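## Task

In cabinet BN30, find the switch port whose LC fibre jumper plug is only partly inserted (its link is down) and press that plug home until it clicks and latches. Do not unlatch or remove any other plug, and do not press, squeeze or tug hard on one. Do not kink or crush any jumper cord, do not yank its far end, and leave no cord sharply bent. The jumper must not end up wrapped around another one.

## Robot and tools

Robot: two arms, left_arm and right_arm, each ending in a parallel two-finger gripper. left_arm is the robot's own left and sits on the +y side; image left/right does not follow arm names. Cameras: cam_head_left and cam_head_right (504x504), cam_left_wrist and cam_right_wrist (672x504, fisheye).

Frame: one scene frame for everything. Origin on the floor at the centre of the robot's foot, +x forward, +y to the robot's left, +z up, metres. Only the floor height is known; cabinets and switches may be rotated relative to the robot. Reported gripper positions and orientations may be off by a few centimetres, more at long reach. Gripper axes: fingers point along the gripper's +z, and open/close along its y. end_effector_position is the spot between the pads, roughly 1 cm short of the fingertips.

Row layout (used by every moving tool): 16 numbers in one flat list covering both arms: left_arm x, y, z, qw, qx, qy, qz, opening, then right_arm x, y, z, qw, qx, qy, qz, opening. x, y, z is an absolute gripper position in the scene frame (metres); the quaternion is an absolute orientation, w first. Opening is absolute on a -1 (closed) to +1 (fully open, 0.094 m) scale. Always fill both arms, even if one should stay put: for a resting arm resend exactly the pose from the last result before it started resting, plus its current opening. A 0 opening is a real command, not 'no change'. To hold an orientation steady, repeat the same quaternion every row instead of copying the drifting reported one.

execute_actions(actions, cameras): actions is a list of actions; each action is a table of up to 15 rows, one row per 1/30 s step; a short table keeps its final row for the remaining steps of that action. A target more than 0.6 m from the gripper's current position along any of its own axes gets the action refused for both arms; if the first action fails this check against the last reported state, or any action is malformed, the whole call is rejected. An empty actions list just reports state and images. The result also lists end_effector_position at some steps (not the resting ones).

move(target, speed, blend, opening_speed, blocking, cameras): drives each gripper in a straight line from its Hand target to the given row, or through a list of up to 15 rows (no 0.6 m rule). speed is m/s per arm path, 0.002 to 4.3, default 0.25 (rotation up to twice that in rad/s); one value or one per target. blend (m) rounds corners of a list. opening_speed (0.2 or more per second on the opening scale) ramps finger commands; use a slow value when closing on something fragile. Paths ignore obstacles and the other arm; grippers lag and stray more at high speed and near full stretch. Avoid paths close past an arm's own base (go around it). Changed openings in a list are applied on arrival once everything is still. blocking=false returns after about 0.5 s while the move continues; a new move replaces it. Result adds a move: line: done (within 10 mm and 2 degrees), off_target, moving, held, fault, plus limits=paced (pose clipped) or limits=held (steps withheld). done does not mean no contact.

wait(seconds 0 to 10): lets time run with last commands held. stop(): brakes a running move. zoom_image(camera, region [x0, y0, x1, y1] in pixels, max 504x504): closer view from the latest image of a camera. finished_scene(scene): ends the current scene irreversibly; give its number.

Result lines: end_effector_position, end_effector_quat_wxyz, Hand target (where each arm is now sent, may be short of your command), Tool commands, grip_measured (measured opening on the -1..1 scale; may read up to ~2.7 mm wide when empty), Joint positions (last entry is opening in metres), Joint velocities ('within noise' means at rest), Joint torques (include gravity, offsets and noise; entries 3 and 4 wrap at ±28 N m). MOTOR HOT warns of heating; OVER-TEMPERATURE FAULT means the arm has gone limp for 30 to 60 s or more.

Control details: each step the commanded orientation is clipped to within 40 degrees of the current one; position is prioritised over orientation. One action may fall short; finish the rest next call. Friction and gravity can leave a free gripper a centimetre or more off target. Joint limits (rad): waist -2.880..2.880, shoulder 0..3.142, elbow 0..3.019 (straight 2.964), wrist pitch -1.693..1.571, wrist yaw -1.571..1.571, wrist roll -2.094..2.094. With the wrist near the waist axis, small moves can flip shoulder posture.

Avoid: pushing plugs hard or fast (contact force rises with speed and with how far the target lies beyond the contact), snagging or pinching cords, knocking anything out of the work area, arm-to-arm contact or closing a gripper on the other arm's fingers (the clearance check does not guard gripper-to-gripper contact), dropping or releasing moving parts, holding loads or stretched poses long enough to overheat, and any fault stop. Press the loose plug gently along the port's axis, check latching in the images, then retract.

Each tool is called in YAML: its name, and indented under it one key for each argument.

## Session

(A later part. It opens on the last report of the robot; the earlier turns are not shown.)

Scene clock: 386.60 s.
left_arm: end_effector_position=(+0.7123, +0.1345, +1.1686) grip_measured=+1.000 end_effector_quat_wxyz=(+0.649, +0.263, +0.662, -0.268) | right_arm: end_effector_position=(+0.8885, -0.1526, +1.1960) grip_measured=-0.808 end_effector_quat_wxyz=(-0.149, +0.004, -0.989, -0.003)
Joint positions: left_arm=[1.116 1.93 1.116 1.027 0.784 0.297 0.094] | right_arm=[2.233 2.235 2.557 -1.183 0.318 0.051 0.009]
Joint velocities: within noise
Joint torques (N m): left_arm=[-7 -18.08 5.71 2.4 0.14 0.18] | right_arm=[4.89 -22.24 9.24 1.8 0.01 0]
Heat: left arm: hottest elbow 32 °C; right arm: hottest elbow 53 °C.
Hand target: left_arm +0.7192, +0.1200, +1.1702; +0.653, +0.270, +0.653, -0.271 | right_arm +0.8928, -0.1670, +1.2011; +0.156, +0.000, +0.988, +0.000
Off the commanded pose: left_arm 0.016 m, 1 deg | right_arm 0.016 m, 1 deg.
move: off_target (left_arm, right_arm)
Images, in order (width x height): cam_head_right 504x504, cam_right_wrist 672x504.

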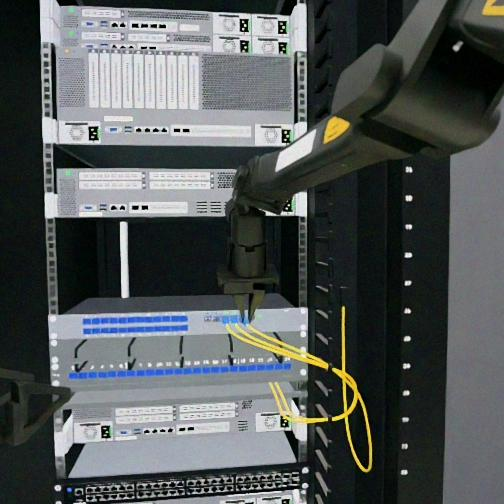

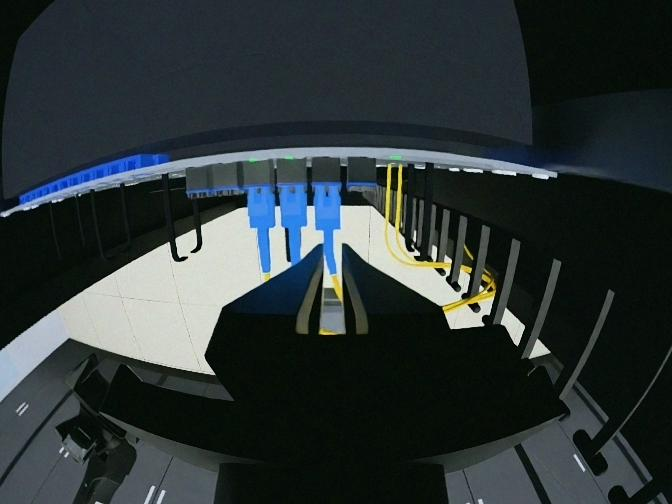

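move:
  target: [0.72,0.12,1.17,0.6533,0.2706,0.6533,-0.2706,1,0.903,-0.164,1.203,0.1564,0,0.9877,0,-0.81]
  speed: 0.05
  cameras: ["cam_right_wrist","cam_head_right"]

zoom_image:
  camera: "cam_right_wrist"
  region: [275, 165, 395, 265]

zoom_image:
  camera: "cam_head_right"
  region: [215, 300, 265, 340]

Scene clock: 394.40 s.
left_arm: end_effector_position=(+0.7123, +0.1345, +1.1686) grip_measured=+1.000 end_effector_quat_wxyz=(+0.649, +0.263, +0.662, -0.268) | right_arm: end_effector_position=(+0.8906, -0.1518, +1.1947) grip_measured=-0.808 end_effector_quat_wxyz=(-0.144, +0.006, -0.990, -0.002)
Joint positions: left_arm=[1.116 1.93 1.116 1.027 0.784 0.297 0.094] | right_arm=[2.233 2.267 2.617 -1.221 0.318 0.05 0.009]
Joint velocities: within noise
Joint torques (N m): left_arm=[-7.47 -16.91 5.83 2.13 0.14 0.1] | right_arm=[5.19 -19.96 14.63 0.96 0.13 0.05]
Heat: left arm: hottest elbow 32 °C; right arm: hottest elbow 53 °C.
Hand target: left_arm +0.7192, +0.1200, +1.1702; +0.653, +0.270, +0.653, -0.271 | right_arm +0.9018, -0.1643, +1.2033; +0.158, +0.000, +0.987, +0.000
Off the commanded pose: left_arm 0.016 m, 1 deg | right_arm 0.019 m, 2 deg.
move: off_target (left_arm, right_arm)
Images, in order (width x height): cam_head_right 504x504, cam_right_wrist 672x504.

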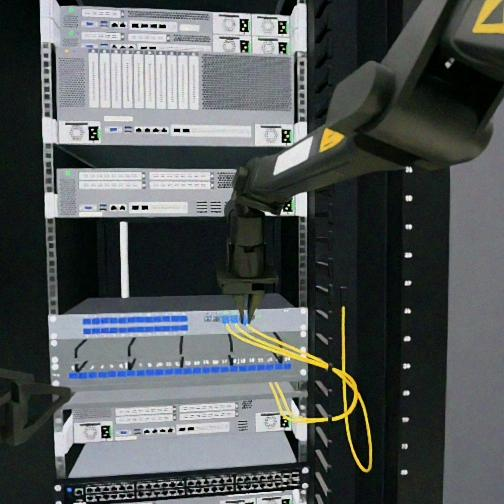

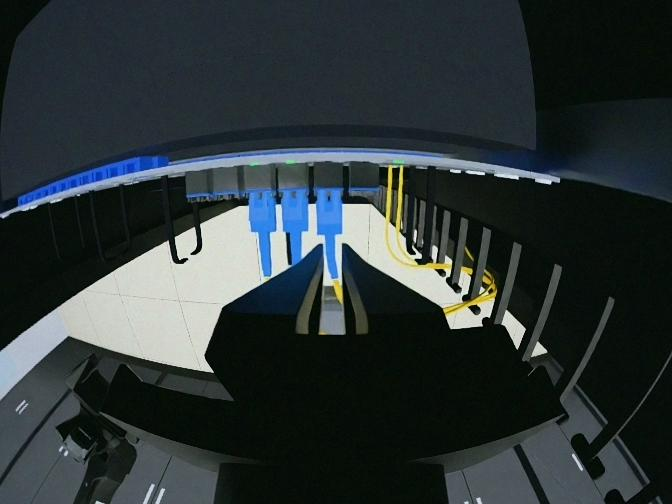

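Scaled by 4.200 from the camera's 672x504 image, which has a finer 960x720 frame.

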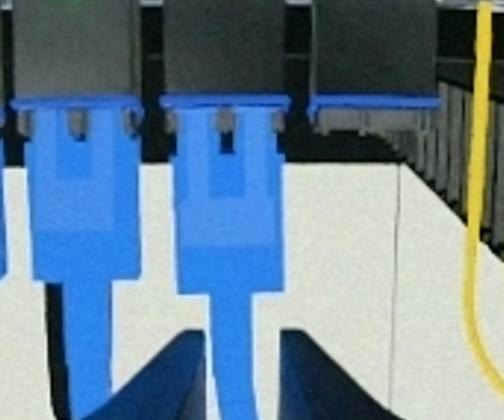

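Scaled by 10.080 from the camera's 504x504 image, which has a finer 720x720 frame.

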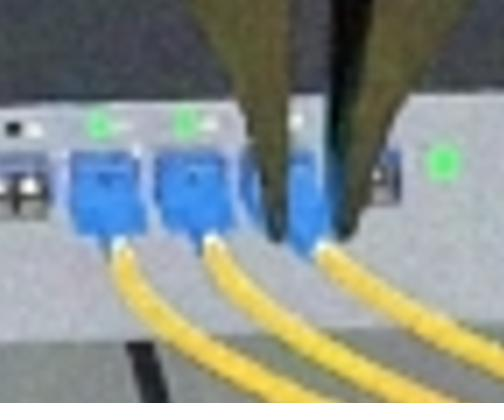

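move:
  target: [0.72,0.12,1.17,0.6533,0.2706,0.6533,-0.2706,1,0.912,-0.164,1.204,0.1564,0,0.9877,0,-0.81]
  speed: 0.05
  cameras: ["cam_head_right","cam_right_wrist"]

zoom_image:
  camera: "cam_right_wrist"
  region: [275, 165, 395, 265]

Scene clock: 417.90 s.
left_arm: end_effector_position=(+0.7123, +0.1345, +1.1686) grip_measured=+1.000 end_effector_quat_wxyz=(+0.649, +0.263, +0.662, -0.268) | right_arm: end_effector_position=(+0.9006, -0.1510, +1.1970) grip_measured=-0.808 end_effector_quat_wxyz=(-0.147, +0.007, -0.989, -0.003)
Joint positions: left_arm=[1.116 1.93 1.116 1.027 0.784 0.297 0.094] | right_arm=[2.233 2.356 2.799 -1.308 0.318 0.048 0.009]
Joint velocities: within noise
Joint torques (N m): left_arm=[-7.41 -16.91 5.87 2.14 0.14 0.13] | right_arm=[5.3 -20.25 15.01 1.11 0.1 0.03]
Heat: left arm: hottest elbow 32 °C; right arm: hottest elbow 57 °C.
Hand target: left_arm +0.7192, +0.1200, +1.1702; +0.653, +0.270, +0.653, -0.271 | right_arm +0.9102, -0.1643, +1.2040; +0.161, +0.000, +0.987, +0.000
Off the commanded pose: left_arm 0.016 m, 1 deg | right_arm 0.019 m, 1 deg.
move: off_target (left_arm, right_arm)
Images, in order (width x height): cam_head_right 504x504, cam_right_wrist 672x504.

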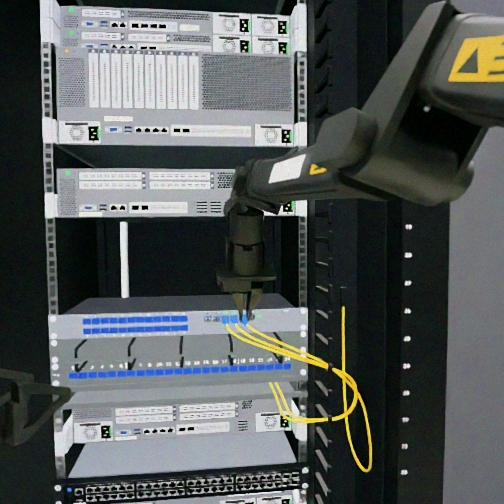

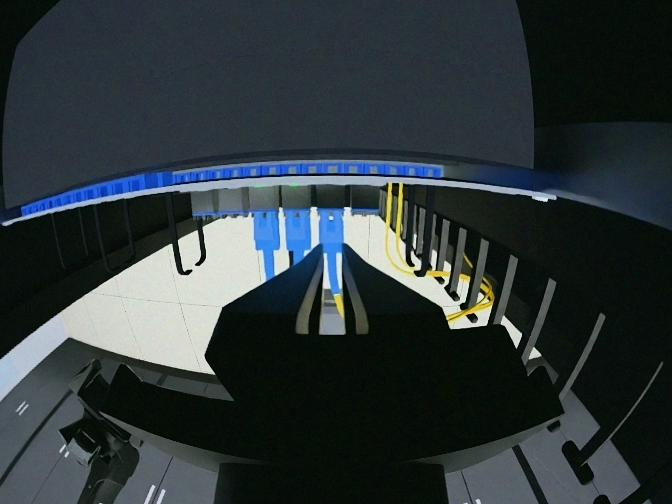

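Scaled by 4.200 from the camera's 672x504 image, which has a finer 960x720 frame.

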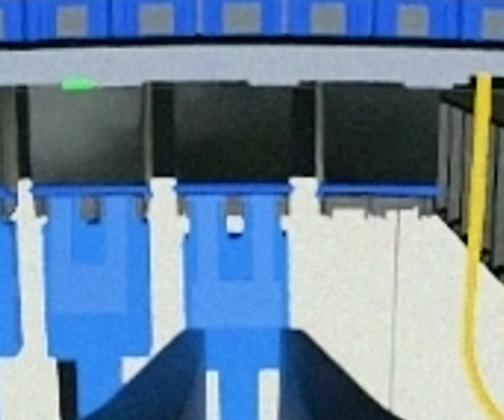

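move:
  target: [0.72,0.12,1.17,0.6533,0.2706,0.6533,-0.2706,1,0.920,-0.164,1.205,0.1564,0,0.9877,0,-0.81]
  speed: 0.05
  cameras: ["cam_head_right","cam_right_wrist"]

zoom_image:
  camera: "cam_right_wrist"
  region: [275, 165, 395, 265]

Scene clock: 422.67 s.
left_arm: end_effector_position=(+0.7123, +0.1345, +1.1686) grip_measured=+1.000 end_effector_quat_wxyz=(+0.649, +0.263, +0.662, -0.268) | right_arm: end_effector_position=(+0.8971, -0.1516, +1.1981) grip_measured=-0.808 end_effector_quat_wxyz=(-0.137, +0.013, -0.990, -0.002)
Joint positions: left_arm=[1.116 1.93 1.116 1.027 0.784 0.297 0.094] | right_arm=[2.233 2.38 2.853 -1.358 0.317 0.041 0.009]
Joint velocities: within noise
Joint torques (N m): left_arm=[-7.82 -16.85 6.02 2.32 0.12 0.16] | right_arm=[5.19 -19.14 16.27 2.89 0.08 0.01]
Heat: left arm: hottest elbow 32 °C; right arm: hottest elbow 57 °C.
Hand target: left_arm +0.7192, +0.1200, +1.1702; +0.653, +0.270, +0.653, -0.271 | right_arm +0.9163, -0.1649, +1.2059; +0.172, +0.000, +0.985, +0.001
Off the commanded pose: left_arm 0.016 m, 1 deg | right_arm 0.027 m, 3 deg.
elbow stopped short (right arm): the move would have taken joint 3 (elbow) straighter than the controller allows.
move: off_target (left_arm, right_arm)
Images, in order (width x height): cam_head_right 504x504, cam_right_wrist 672x504.

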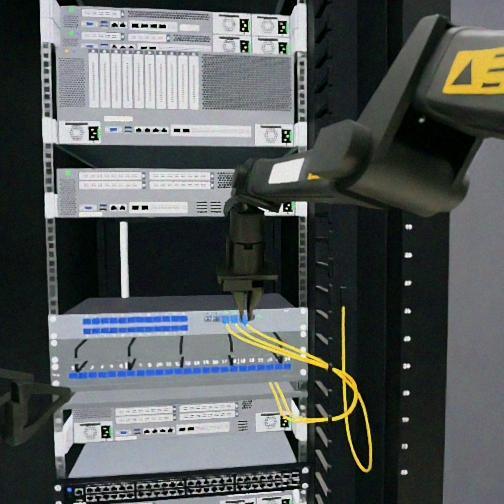

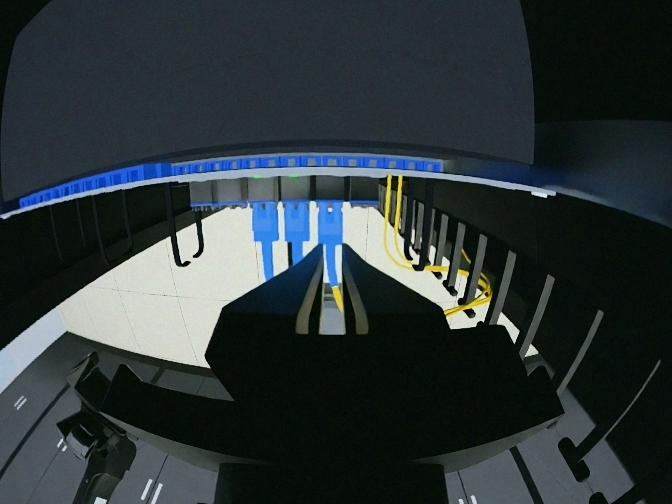

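Scaled by 4.200 from the camera's 672x504 image, which has a finer 960x720 frame.

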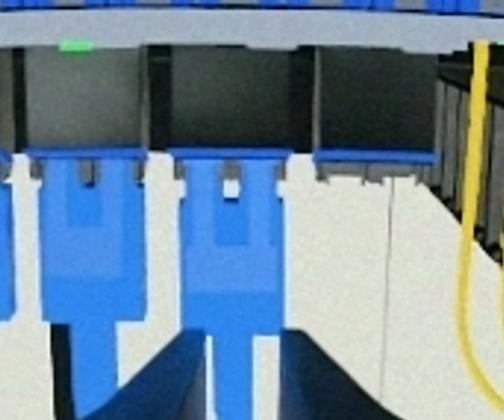

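move:
  target: [0.72,0.12,1.17,0.6533,0.2706,0.6533,-0.2706,1,0.902,-0.164,1.207,0.2419,0,0.9703,0,-0.81]
  speed: 0.05
  cameras: ["cam_head_right","cam_right_wrist"]

zoom_image:
  camera: "cam_right_wrist"
  region: [275, 165, 395, 265]

zoom_image:
  camera: "cam_head_right"
  region: [215, 300, 265, 340]

Scene clock: 438.50 s.
left_arm: end_effector_position=(+0.7123, +0.1345, +1.1686) grip_measured=+1.000 end_effector_quat_wxyz=(+0.649, +0.263, +0.662, -0.268) | right_arm: end_effector_position=(+0.8975, -0.1517, +1.1966) grip_measured=-0.808 end_effector_quat_wxyz=(-0.231, +0.003, -0.973, -0.004)
Joint positions: left_arm=[1.116 1.93 1.116 1.027 0.784 0.297 0.094] | right_arm=[2.233 2.104 2.26 -0.84 0.32 -0.003 0.009]
Joint velocities: within noise
Joint torques (N m): left_arm=[-7.24 -17.26 5.85 2.14 0.15 0.12] | right_arm=[4.95 -21.66 9.14 2.3 0.23 0.04]
Heat: left arm: hottest elbow 32 °C; right arm: hottest elbow 60 °C.
Hand target: left_arm +0.7192, +0.1200, +1.1702; +0.653, +0.270, +0.653, -0.271 | right_arm +0.9019, -0.1640, +1.2070; +0.242, +0.000, +0.970, +0.000
Off the commanded pose: left_arm 0.016 m, 1 deg | right_arm 0.017 m, 1 deg.
move: off_target (left_arm, right_arm)
Images, in order (width x height): cam_head_right 504x504, cam_right_wrist 672x504.

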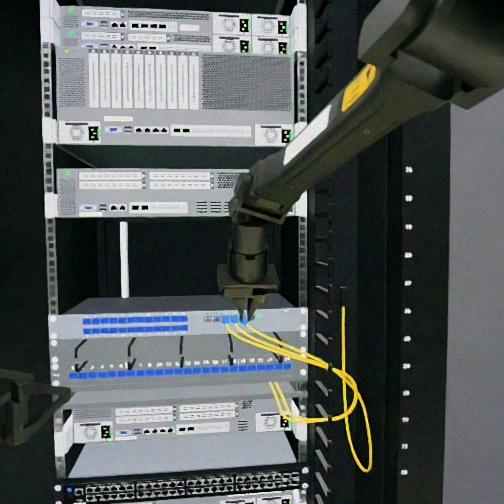

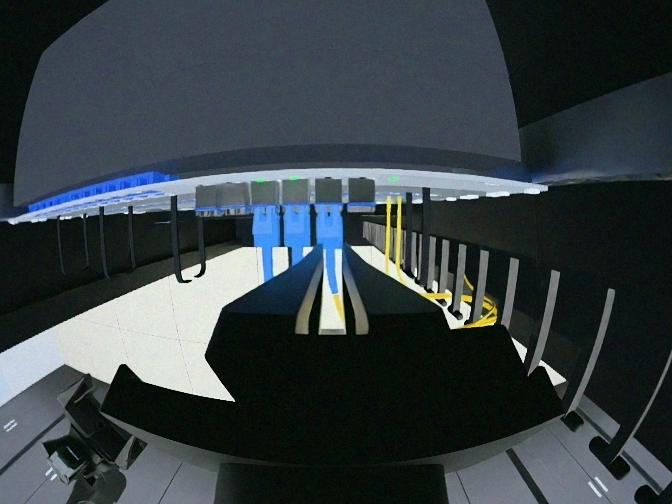

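Scaled by 4.200 from the camera's 672x504 image, which has a finer 960x720 frame.

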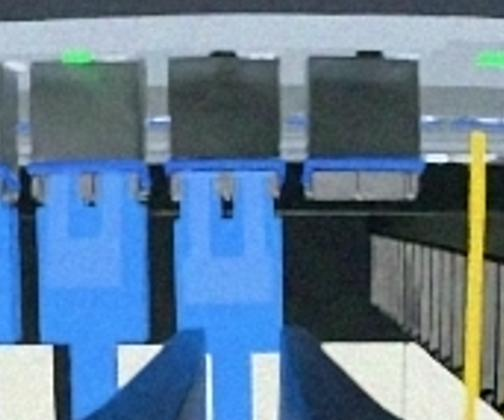

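Scaled by 10.080 from the camera's 504x504 image, which has a finer 720x720 frame.

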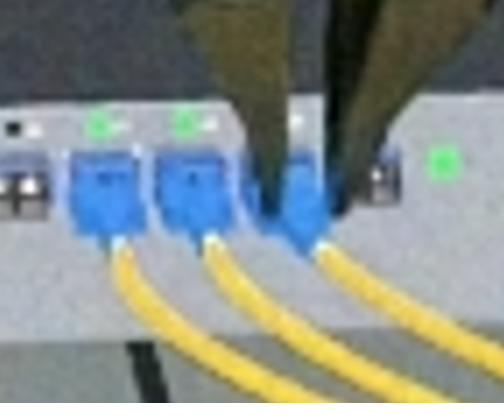

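move:
  target: [0.72,0.12,1.17,0.6533,0.2706,0.6533,-0.2706,1,0.902,-0.156,1.207,0.2419,-0.0042,0.9703,0.0169,-0.81]
  speed: 0.05
  cameras: ["cam_head_right","cam_right_wrist"]

zoom_image:
  camera: "cam_right_wrist"
  region: [275, 165, 395, 265]

Scene clock: 458.60 s.
left_arm: end_effector_position=(+0.7123, +0.1345, +1.1686) grip_measured=+1.000 end_effector_quat_wxyz=(+0.649, +0.263, +0.662, -0.268) | right_arm: end_effector_position=(+0.8974, -0.1476, +1.1965) grip_measured=-0.808 end_effector_quat_wxyz=(-0.231, +0.006, -0.973, -0.016)
Joint positions: left_arm=[1.116 1.93 1.116 1.027 0.784 0.297 0.094] | right_arm=[2.233 2.104 2.26 -0.84 0.296 -0.004 0.009]
Joint velocities: within noise
Joint torques (N m): left_arm=[-7.12 -17.38 5.89 2.1 0.18 0.12] | right_arm=[5.48 -21.36 9.39 2.28 -0.14 0.07]
Heat: left arm: hottest elbow 32 °C; right arm: hottest elbow 56 °C.
Hand target: left_arm +0.7192, +0.1200, +1.1702; +0.653, +0.270, +0.653, -0.271 | right_arm +0.9019, -0.1560, +1.2069; +0.242, -0.004, +0.970, +0.017
Off the commanded pose: left_arm 0.016 m, 1 deg | right_arm 0.014 m, 1 deg.
move: off_target (left_arm, right_arm)
Images, in order (width x height): cam_head_right 504x504, cam_right_wrist 672x504.

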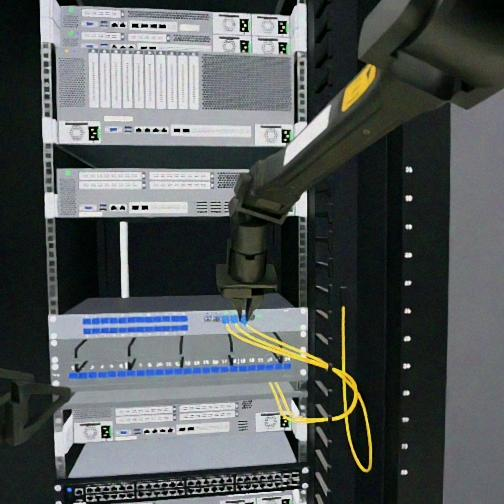

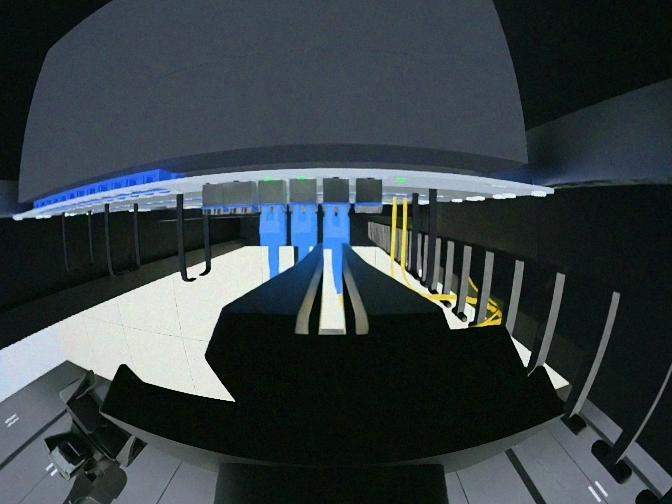

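Scaled by 4.200 from the camera's 672x504 image, which has a finer 960x720 frame.

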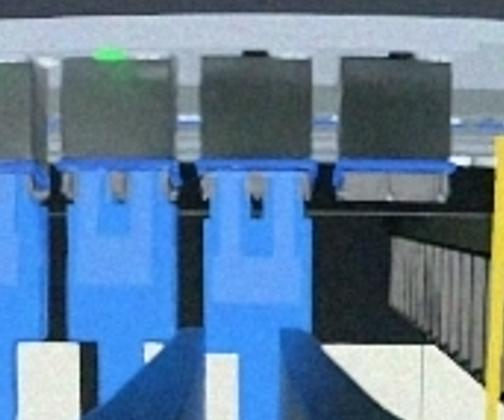

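move:
  target: [0.72,0.12,1.17,0.6533,0.2706,0.6533,-0.2706,1,0.902,-0.158,1.207,0.2419,-0.0015,0.9703,0.006,-0.81]
  speed: 0.05
  cameras: ["cam_head_right","cam_right_wrist"]

zoom_image:
  camera: "cam_right_wrist"
  region: [275, 165, 395, 265]

Scene clock: 466.60 s.
left_arm: end_effector_position=(+0.7123, +0.1345, +1.1686) grip_measured=+1.000 end_effector_quat_wxyz=(+0.649, +0.263, +0.662, -0.268) | right_arm: end_effector_position=(+0.8974, -0.1500, +1.1965) grip_measured=-0.808 end_effector_quat_wxyz=(-0.231, +0.005, -0.973, -0.009)
Joint positions: left_arm=[1.116 1.93 1.116 1.027 0.784 0.297 0.094] | right_arm=[2.233 2.104 2.26 -0.84 0.311 -0.004 0.009]
Joint velocities: within noise
Joint torques (N m): left_arm=[-7.06 -16.79 6.08 2.18 0.13 0.13] | right_arm=[5.3 -21.36 9.44 2.26 0.2 0.07]
Heat: left arm: hottest elbow 32 °C; right arm: hottest elbow 55 °C.
Hand target: left_arm +0.7192, +0.1200, +1.1702; +0.653, +0.270, +0.653, -0.271 | right_arm +0.9019, -0.1580, +1.2069; +0.242, -0.001, +0.970, +0.006
Off the commanded pose: left_arm 0.016 m, 1 deg | right_arm 0.014 m, 1 deg.
move: off_target (left_arm, right_arm)
Images, in order (width x height): cam_head_right 504x504, cam_right_wrist 672x504.

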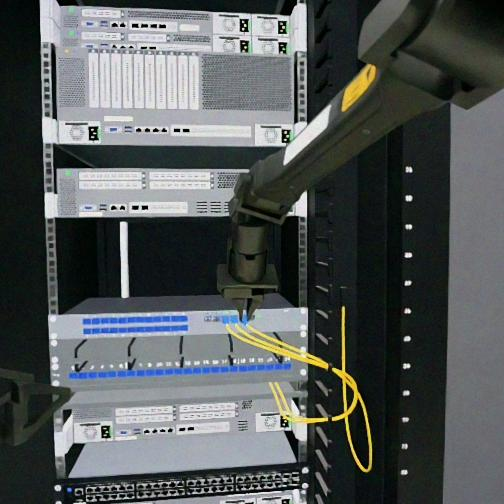

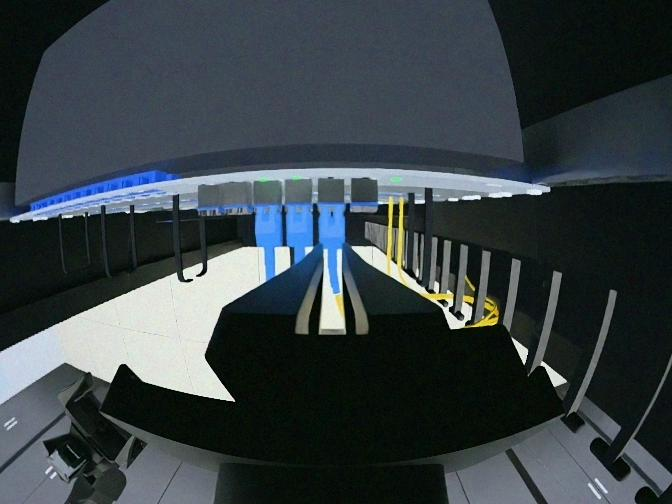

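Scaled by 4.200 from the camera's 672x504 image, which has a finer 960x720 frame.

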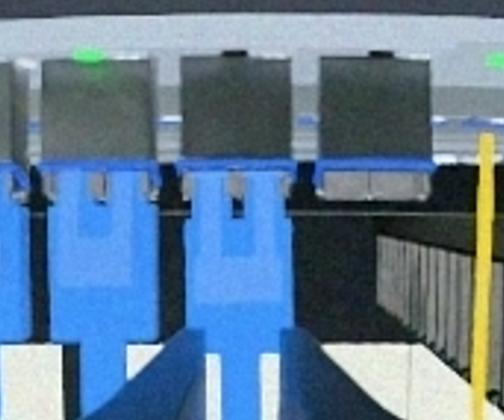

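move:
  target: [0.72,0.12,1.17,0.6533,0.2706,0.6533,-0.2706,1,0.914,-0.158,1.207,0.2419,-0.0015,0.9703,0.006,-0.81]
  speed: 0.05
  cameras: ["cam_head_right","cam_right_wrist"]

zoom_image:
  camera: "cam_right_wrist"
  region: [275, 165, 395, 265]

zoom_image:
  camera: "cam_head_right"
  region: [215, 300, 265, 340]

Scene clock: 473.63 s.
left_arm: end_effector_position=(+0.7123, +0.1345, +1.1686) grip_measured=+1.000 end_effector_quat_wxyz=(+0.649, +0.263, +0.662, -0.268) | right_arm: end_effector_position=(+0.8988, -0.1500, +1.1968) grip_measured=-0.808 end_effector_quat_wxyz=(-0.228, +0.006, -0.974, -0.008)
Joint positions: left_arm=[1.116 1.93 1.116 1.027 0.784 0.297 0.094] | right_arm=[2.233 2.113 2.28 -0.857 0.311 -0.004 0.009]
Joint velocities: within noise
Joint torques (N m): left_arm=[-7.18 -17.26 5.98 2 0.11 0.11] | right_arm=[5.42 -19.19 14.69 1.25 0.16 0.06]
Heat: left arm: hottest elbow 32 °C; right arm: hottest elbow 55 °C.
Hand target: left_arm +0.7192, +0.1200, +1.1702; +0.653, +0.270, +0.653, -0.271 | right_arm +0.9127, -0.1583, +1.2072; +0.243, -0.001, +0.970, +0.006
Off the commanded pose: left_arm 0.016 m, 1 deg | right_arm 0.020 m, 2 deg.
move: off_target (left_arm, right_arm)
Images, in order (width x height): cam_head_right 504x504, cam_right_wrist 672x504.

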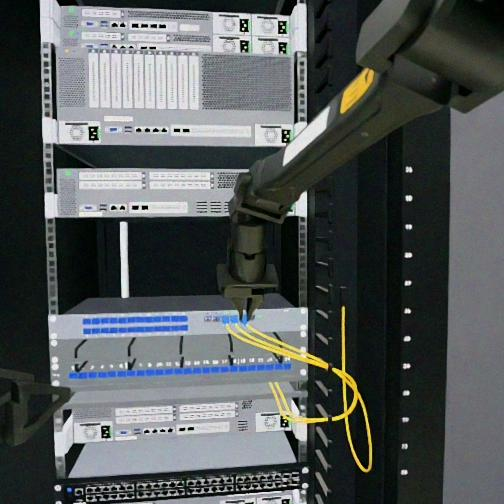

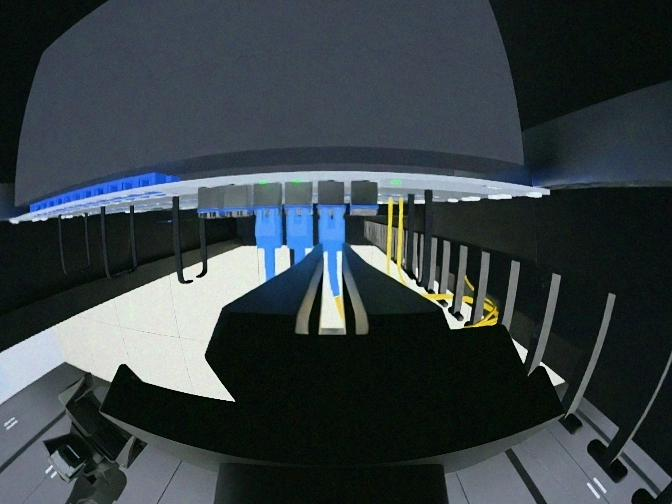

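Scaled by 4.200 from the camera's 672x504 image, which has a finer 960x720 frame.

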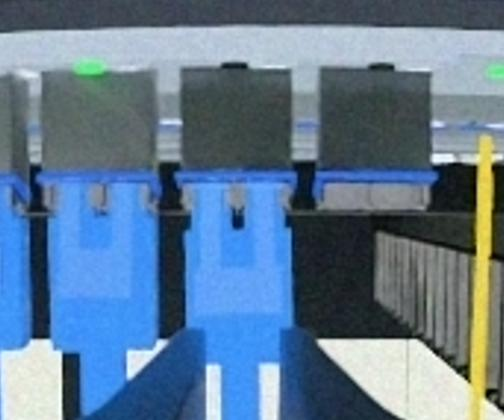

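Scaled by 10.080 from the camera's 504x504 image, which has a finer 720x720 frame.

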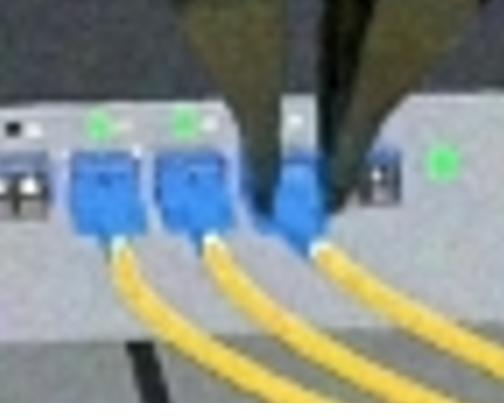

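move:
  target: [0.72,0.12,1.17,0.6533,0.2706,0.6533,-0.2706,1,0.921,-0.158,1.206,0.2419,-0.0015,0.9703,0.006,-0.81]
  speed: 0.05
  cameras: ["cam_head_right","cam_right_wrist","cam_left_wrist"]

zoom_image:
  camera: "cam_right_wrist"
  region: [275, 165, 395, 265]

zoom_image:
  camera: "cam_head_right"
  region: [215, 300, 265, 340]

Scene clock: 491.27 s.
left_arm: end_effector_position=(+0.7123, +0.1345, +1.1686) grip_measured=+1.000 end_effector_quat_wxyz=(+0.649, +0.263, +0.662, -0.268) | right_arm: end_effector_position=(+0.9062, -0.1494, +1.1985) grip_measured=-0.808 end_effector_quat_wxyz=(-0.229, +0.006, -0.973, -0.008)
Joint positions: left_arm=[1.116 1.93 1.116 1.027 0.784 0.297 0.094] | right_arm=[2.233 2.141 2.339 -0.886 0.311 -0.004 0.009]
Joint velocities: within noise
Joint torques (N m): left_arm=[-6.89 -17.2 6.04 2.13 0.1 0.13] | right_arm=[5.19 -18.61 14.9 1.54 0.11 0.04]
Heat: left arm: hottest elbow 32 °C; right arm: hottest elbow 56 °C.
Hand target: left_arm +0.7192, +0.1200, +1.1702; +0.653, +0.270, +0.653, -0.271 | right_arm +0.9198, -0.1583, +1.2063; +0.243, -0.001, +0.970, +0.006
Off the commanded pose: left_arm 0.016 m, 1 deg | right_arm 0.019 m, 2 deg.
move: off_target (left_arm, right_arm)
Images, in order (width x height): cam_head_right 504x504, cam_left_wrist 672x504, cam_right_wrist 672x504.

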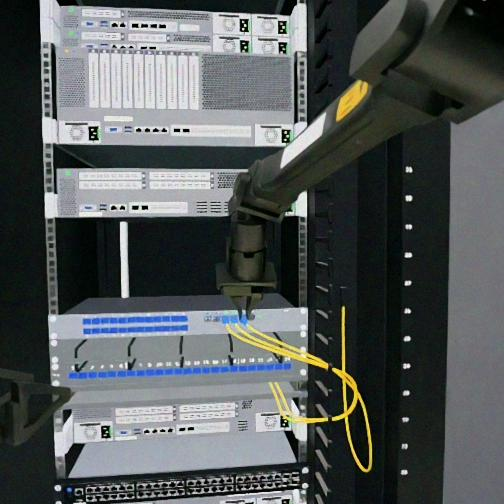

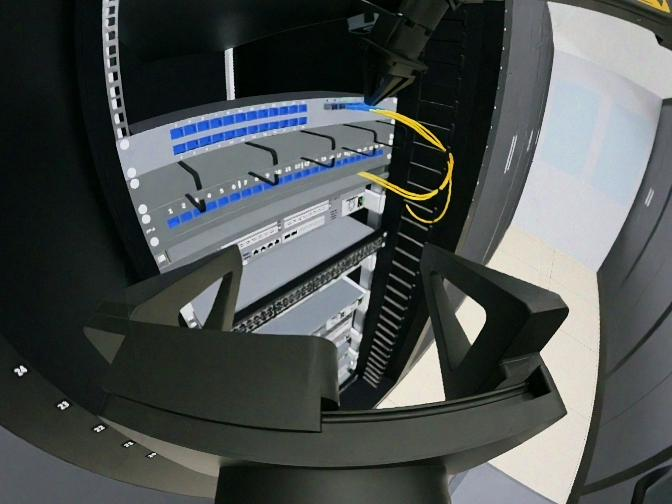

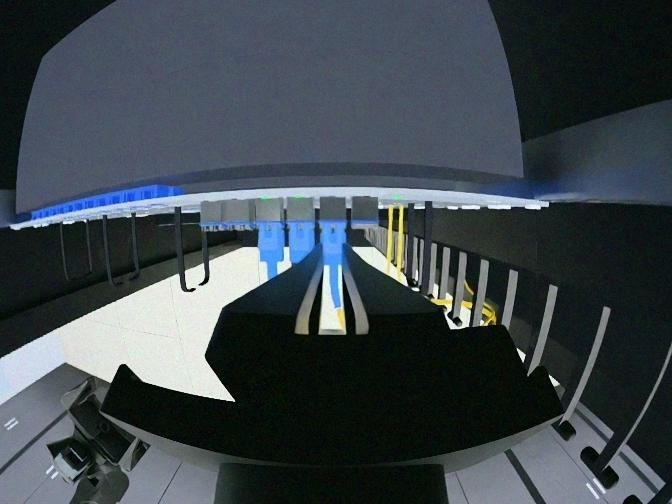

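Scaled by 4.200 from the camera's 672x504 image, which has a finer 960x720 frame.

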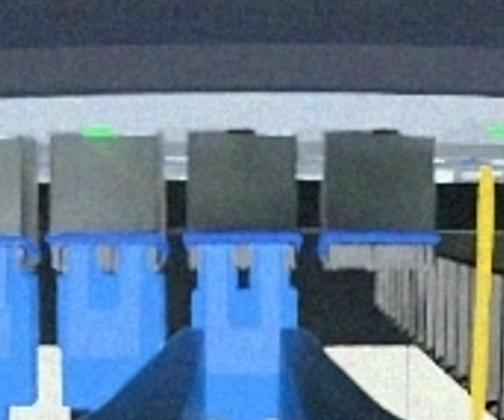

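Scaled by 10.080 from the camera's 504x504 image, which has a finer 720x720 frame.

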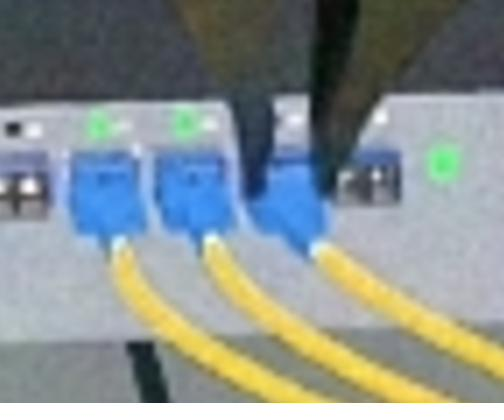

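move:
  target:
    - [0.72,0.12,1.17,0.6533,0.2706,0.6533,-0.2706,1,0.886,-0.158,1.208,0.2419,-0.0015,0.9703,0.006,-0.81]
    - [0.72,0.12,1.17,0.6533,0.2706,0.6533,-0.2706,1,0.886,-0.158,1.194,0.2419,-0.0015,0.9703,0.006,-0.81]
  speed: 0.05
  cameras: ["cam_head_right","cam_right_wrist"]

zoom_image:
  camera: "cam_right_wrist"
  region: [275, 165, 395, 265]

zoom_image:
  camera: "cam_head_right"
  region: [215, 300, 265, 340]

Scene clock: 501.90 s.
left_arm: end_effector_position=(+0.7123, +0.1345, +1.1686) grip_measured=+1.000 end_effector_quat_wxyz=(+0.649, +0.263, +0.662, -0.268) | right_arm: end_effector_position=(+0.8831, -0.1508, +1.1903) grip_measured=-0.808 end_effector_quat_wxyz=(-0.235, +0.003, -0.972, -0.008)
Joint positions: left_arm=[1.116 1.93 1.116 1.027 0.784 0.297 0.094] | right_arm=[2.233 2.053 2.143 -0.765 0.313 -0.004 0.009]
Joint velocities: within noise
Joint torques (N m): left_arm=[-7.18 -17.44 5.97 2.25 0.16 0.11] | right_arm=[5.25 -20.66 9.05 2.41 0.06 0.06]
Heat: left arm: hottest elbow 32 °C; right arm: hottest elbow 56 °C.
Hand target: left_arm +0.7192, +0.1200, +1.1702; +0.653, +0.270, +0.653, -0.271 | right_arm +0.8859, -0.1580, +1.1938; +0.242, -0.001, +0.970, +0.006
Off the commanded pose: left_arm 0.016 m, 1 deg | right_arm 0.009 m, 1 deg.
move: off_target (left_arm)
Images, in order (width x height): cam_head_right 504x504, cam_right_wrist 672x504.

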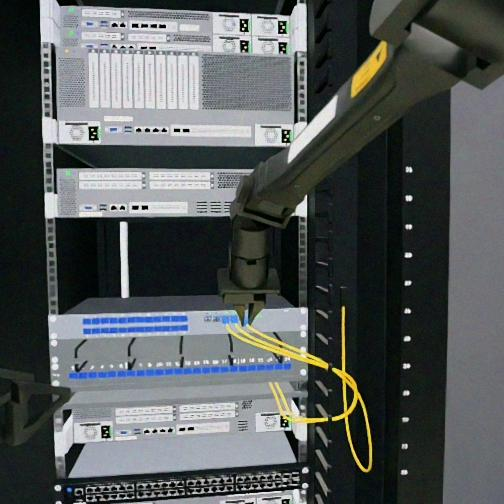

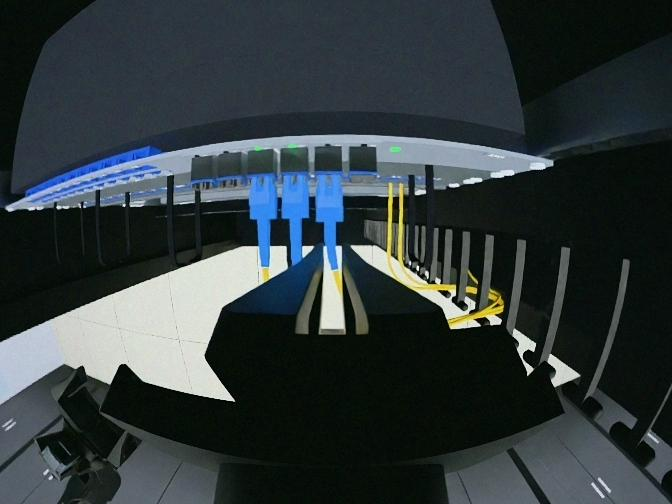

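Scaled by 4.200 from the camera's 672x504 image, which has a finer 960x720 frame.

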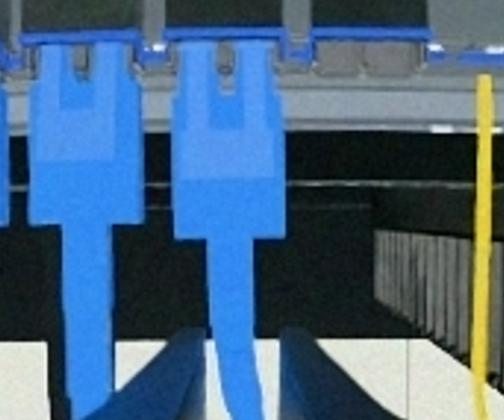

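Scaled by 10.080 from the camera's 504x504 image, which has a finer 720x720 frame.

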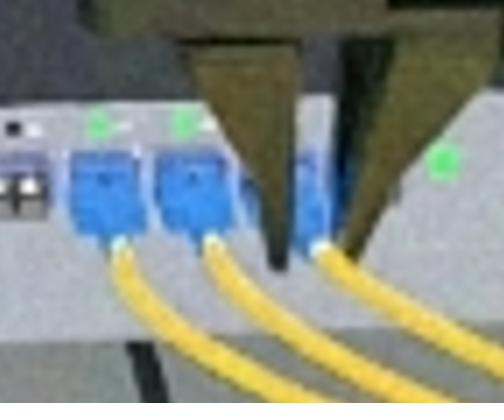

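move:
  target: [0.72,0.12,1.17,0.6533,0.2706,0.6533,-0.2706,1,0.906,-0.158,1.197,0.2419,-0.0015,0.9703,0.006,-0.81]
  speed: 0.05
  cameras: ["cam_head_right","cam_right_wrist"]

zoom_image:
  camera: "cam_right_wrist"
  region: [275, 165, 395, 265]

zoom_image:
  camera: "cam_head_right"
  region: [215, 300, 265, 340]

Scene clock: 512.43 s.
left_arm: end_effector_position=(+0.7123, +0.1345, +1.1686) grip_measured=+1.000 end_effector_quat_wxyz=(+0.649, +0.263, +0.662, -0.268) | right_arm: end_effector_position=(+0.8892, -0.1487, +1.1871) grip_measured=-0.808 end_effector_quat_wxyz=(-0.228, +0.006, -0.974, -0.008)
Joint positions: left_arm=[1.116 1.93 1.116 1.027 0.784 0.297 0.094] | right_arm=[2.233 2.088 2.206 -0.808 0.312 -0.004 0.009]
Joint velocities: within noise
Joint torques (N m): left_arm=[-7.82 -16.38 5.79 2.04 0.13 0.1] | right_arm=[5.07 -18.02 14.6 1.36 0.04 0.03]
Heat: left arm: hottest elbow 32 °C; right arm: hottest elbow 55 °C.
Hand target: left_arm +0.7192, +0.1200, +1.1702; +0.653, +0.270, +0.653, -0.271 | right_arm +0.9046, -0.1584, +1.1975; +0.243, -0.001, +0.970, +0.006
Off the commanded pose: left_arm 0.016 m, 1 deg | right_arm 0.022 m, 2 deg.
move: off_target (left_arm, right_arm)
Images, in order (width x height): cam_head_right 504x504, cam_right_wrist 672x504.

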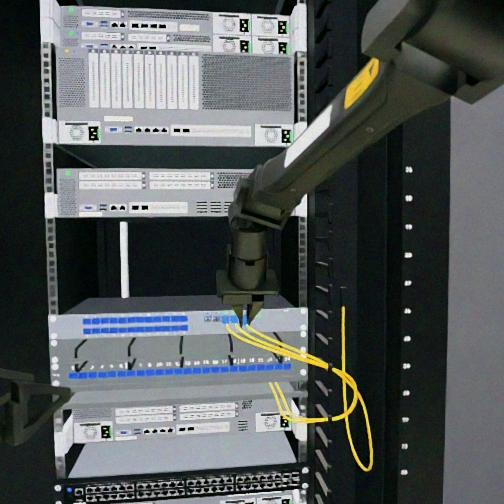

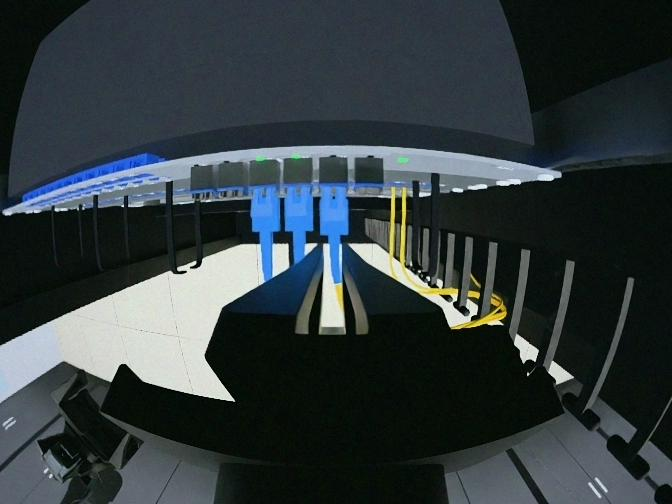

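Scaled by 4.200 from the camera's 672x504 image, which has a finer 960x720 frame.

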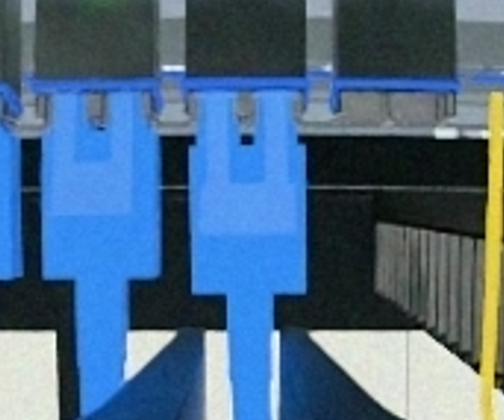

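Scaled by 10.080 from the camera's 504x504 image, which has a finer 720x720 frame.

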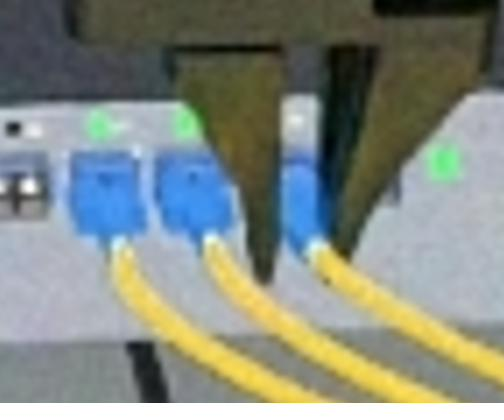

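move:
  target: [0.72,0.12,1.17,0.6533,0.2706,0.6533,-0.2706,1,0.915,-0.159,1.202,0.2419,-0.0010,0.9703,0.004,-0.81]
  speed: 0.05
  cameras: ["cam_head_right","cam_right_wrist"]

zoom_image:
  camera: "cam_right_wrist"
  region: [275, 165, 395, 265]

zoom_image:
  camera: "cam_head_right"
  region: [215, 300, 265, 340]

Scene clock: 519.53 s.
left_arm: end_effector_position=(+0.7123, +0.1345, +1.1686) grip_measured=+1.000 end_effector_quat_wxyz=(+0.649, +0.263, +0.662, -0.268) | right_arm: end_effector_position=(+0.8938, -0.1488, +1.1892) grip_measured=-0.808 end_effector_quat_wxyz=(-0.220, +0.009, -0.975, -0.007)
Joint positions: left_arm=[1.116 1.93 1.116 1.027 0.784 0.297 0.094] | right_arm=[2.233 2.115 2.267 -0.86 0.313 -0.005 0.009]
Joint velocities: within noise
Joint torques (N m): left_arm=[-7.53 -16.97 5.97 2.28 0.13 0.12] | right_arm=[5.25 -18.78 15.58 1.85 0.16 0.04]
Heat: left arm: hottest elbow 32 °C; right arm: hottest elbow 54 °C.
Hand target: left_arm +0.7192, +0.1200, +1.1702; +0.653, +0.270, +0.653, -0.271 | right_arm +0.9129, -0.1595, +1.2025; +0.243, -0.001, +0.970, +0.004
Off the commanded pose: left_arm 0.016 m, 1 deg | right_arm 0.027 m, 3 deg.
move: off_target (left_arm, right_arm)
Images, in order (width x height): cam_head_right 504x504, cam_right_wrist 672x504.

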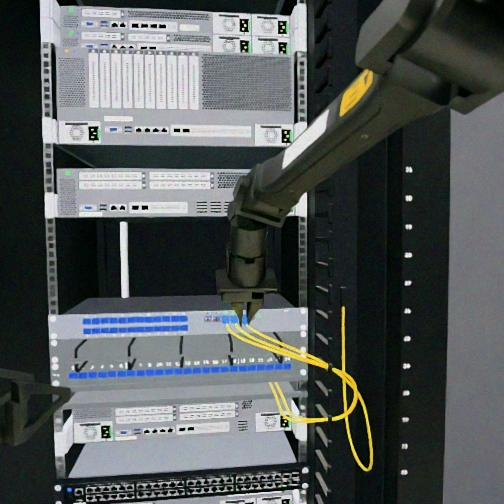

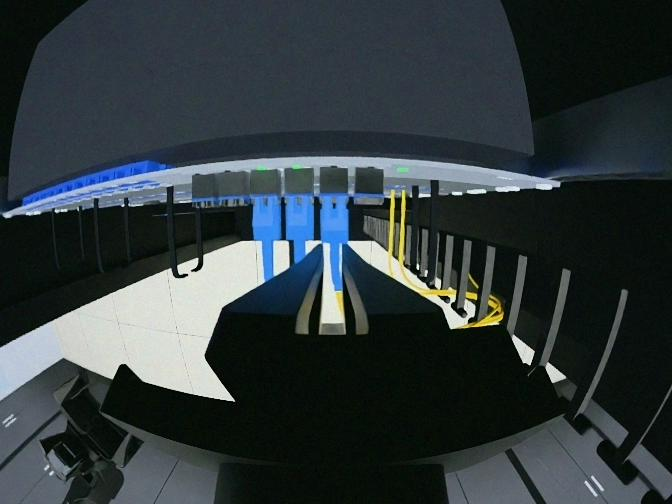

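Scaled by 4.200 from the camera's 672x504 image, which has a finer 960x720 frame.

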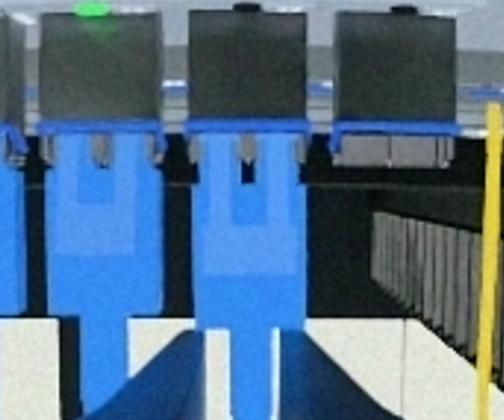

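Scaled by 10.080 from the camera's 504x504 image, which has a finer 720x720 frame.

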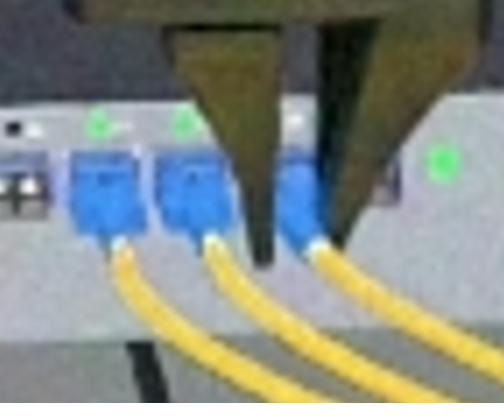

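move:
  target: [0.72,0.12,1.17,0.6533,0.2706,0.6533,-0.2706,1,0.924,-0.160,1.203,0.2419,-0.0010,0.9703,0.004,-0.81]
  speed: 0.05
  cameras: ["cam_head_right","cam_right_wrist"]

zoom_image:
  camera: "cam_right_wrist"
  region: [275, 165, 395, 265]

zoom_image:
  camera: "cam_head_right"
  region: [215, 300, 265, 340]

Scene clock: 527.30 s.
left_arm: end_effector_position=(+0.7123, +0.1345, +1.1686) grip_measured=+1.000 end_effector_quat_wxyz=(+0.649, +0.263, +0.662, -0.268) | right_arm: end_effector_position=(+0.8942, -0.1491, +1.1897) grip_measured=-0.808 end_effector_quat_wxyz=(-0.208, +0.013, -0.978, -0.005)
Joint positions: left_arm=[1.116 1.93 1.116 1.027 0.784 0.297 0.094] | right_arm=[2.233 2.137 2.318 -0.916 0.314 -0.005 0.009]
Joint velocities: within noise
Joint torques (N m): left_arm=[-7.77 -17.03 5.72 2.06 0.08 0.11] | right_arm=[4.89 -18.08 16.87 2.82 0.07 0.02]
Heat: left arm: hottest elbow 32 °C; right arm: hottest elbow 54 °C.
Hand target: left_arm +0.7192, +0.1200, +1.1702; +0.653, +0.270, +0.653, -0.271 | right_arm +0.9203, -0.1609, +1.2044; +0.243, -0.001, +0.970, +0.004
Off the commanded pose: left_arm 0.016 m, 1 deg | right_arm 0.034 m, 4 deg.
move: off_target (left_arm, right_arm)
Images, in order (width x height): cam_head_right 504x504, cam_right_wrist 672x504.

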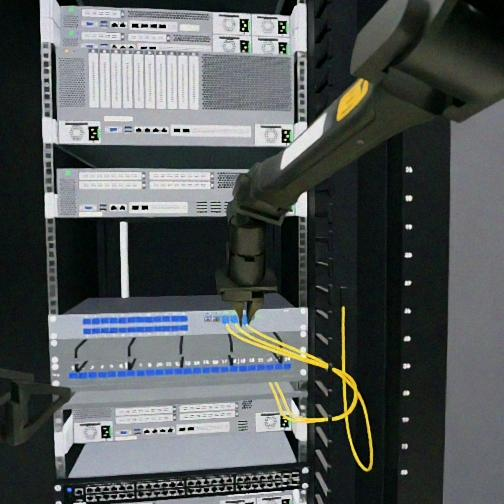

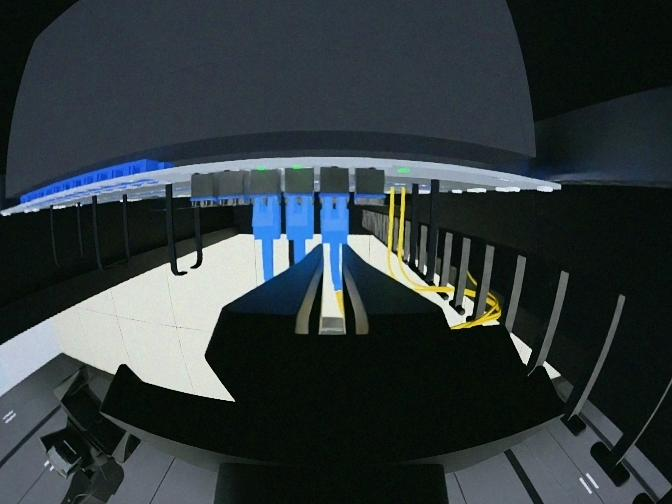

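Scaled by 4.200 from the camera's 672x504 image, which has a finer 960x720 frame.

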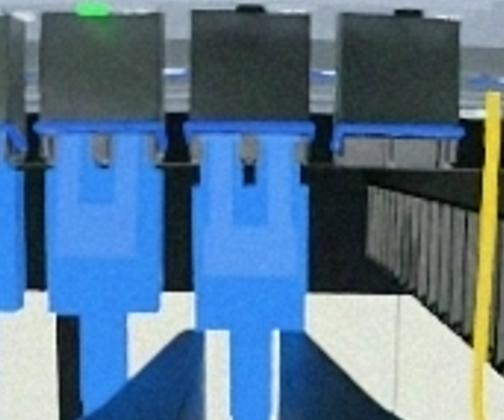

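Scaled by 10.080 from the camera's 504x504 image, which has a finer 720x720 frame.

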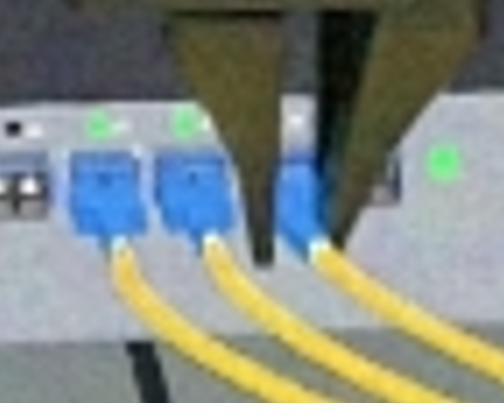

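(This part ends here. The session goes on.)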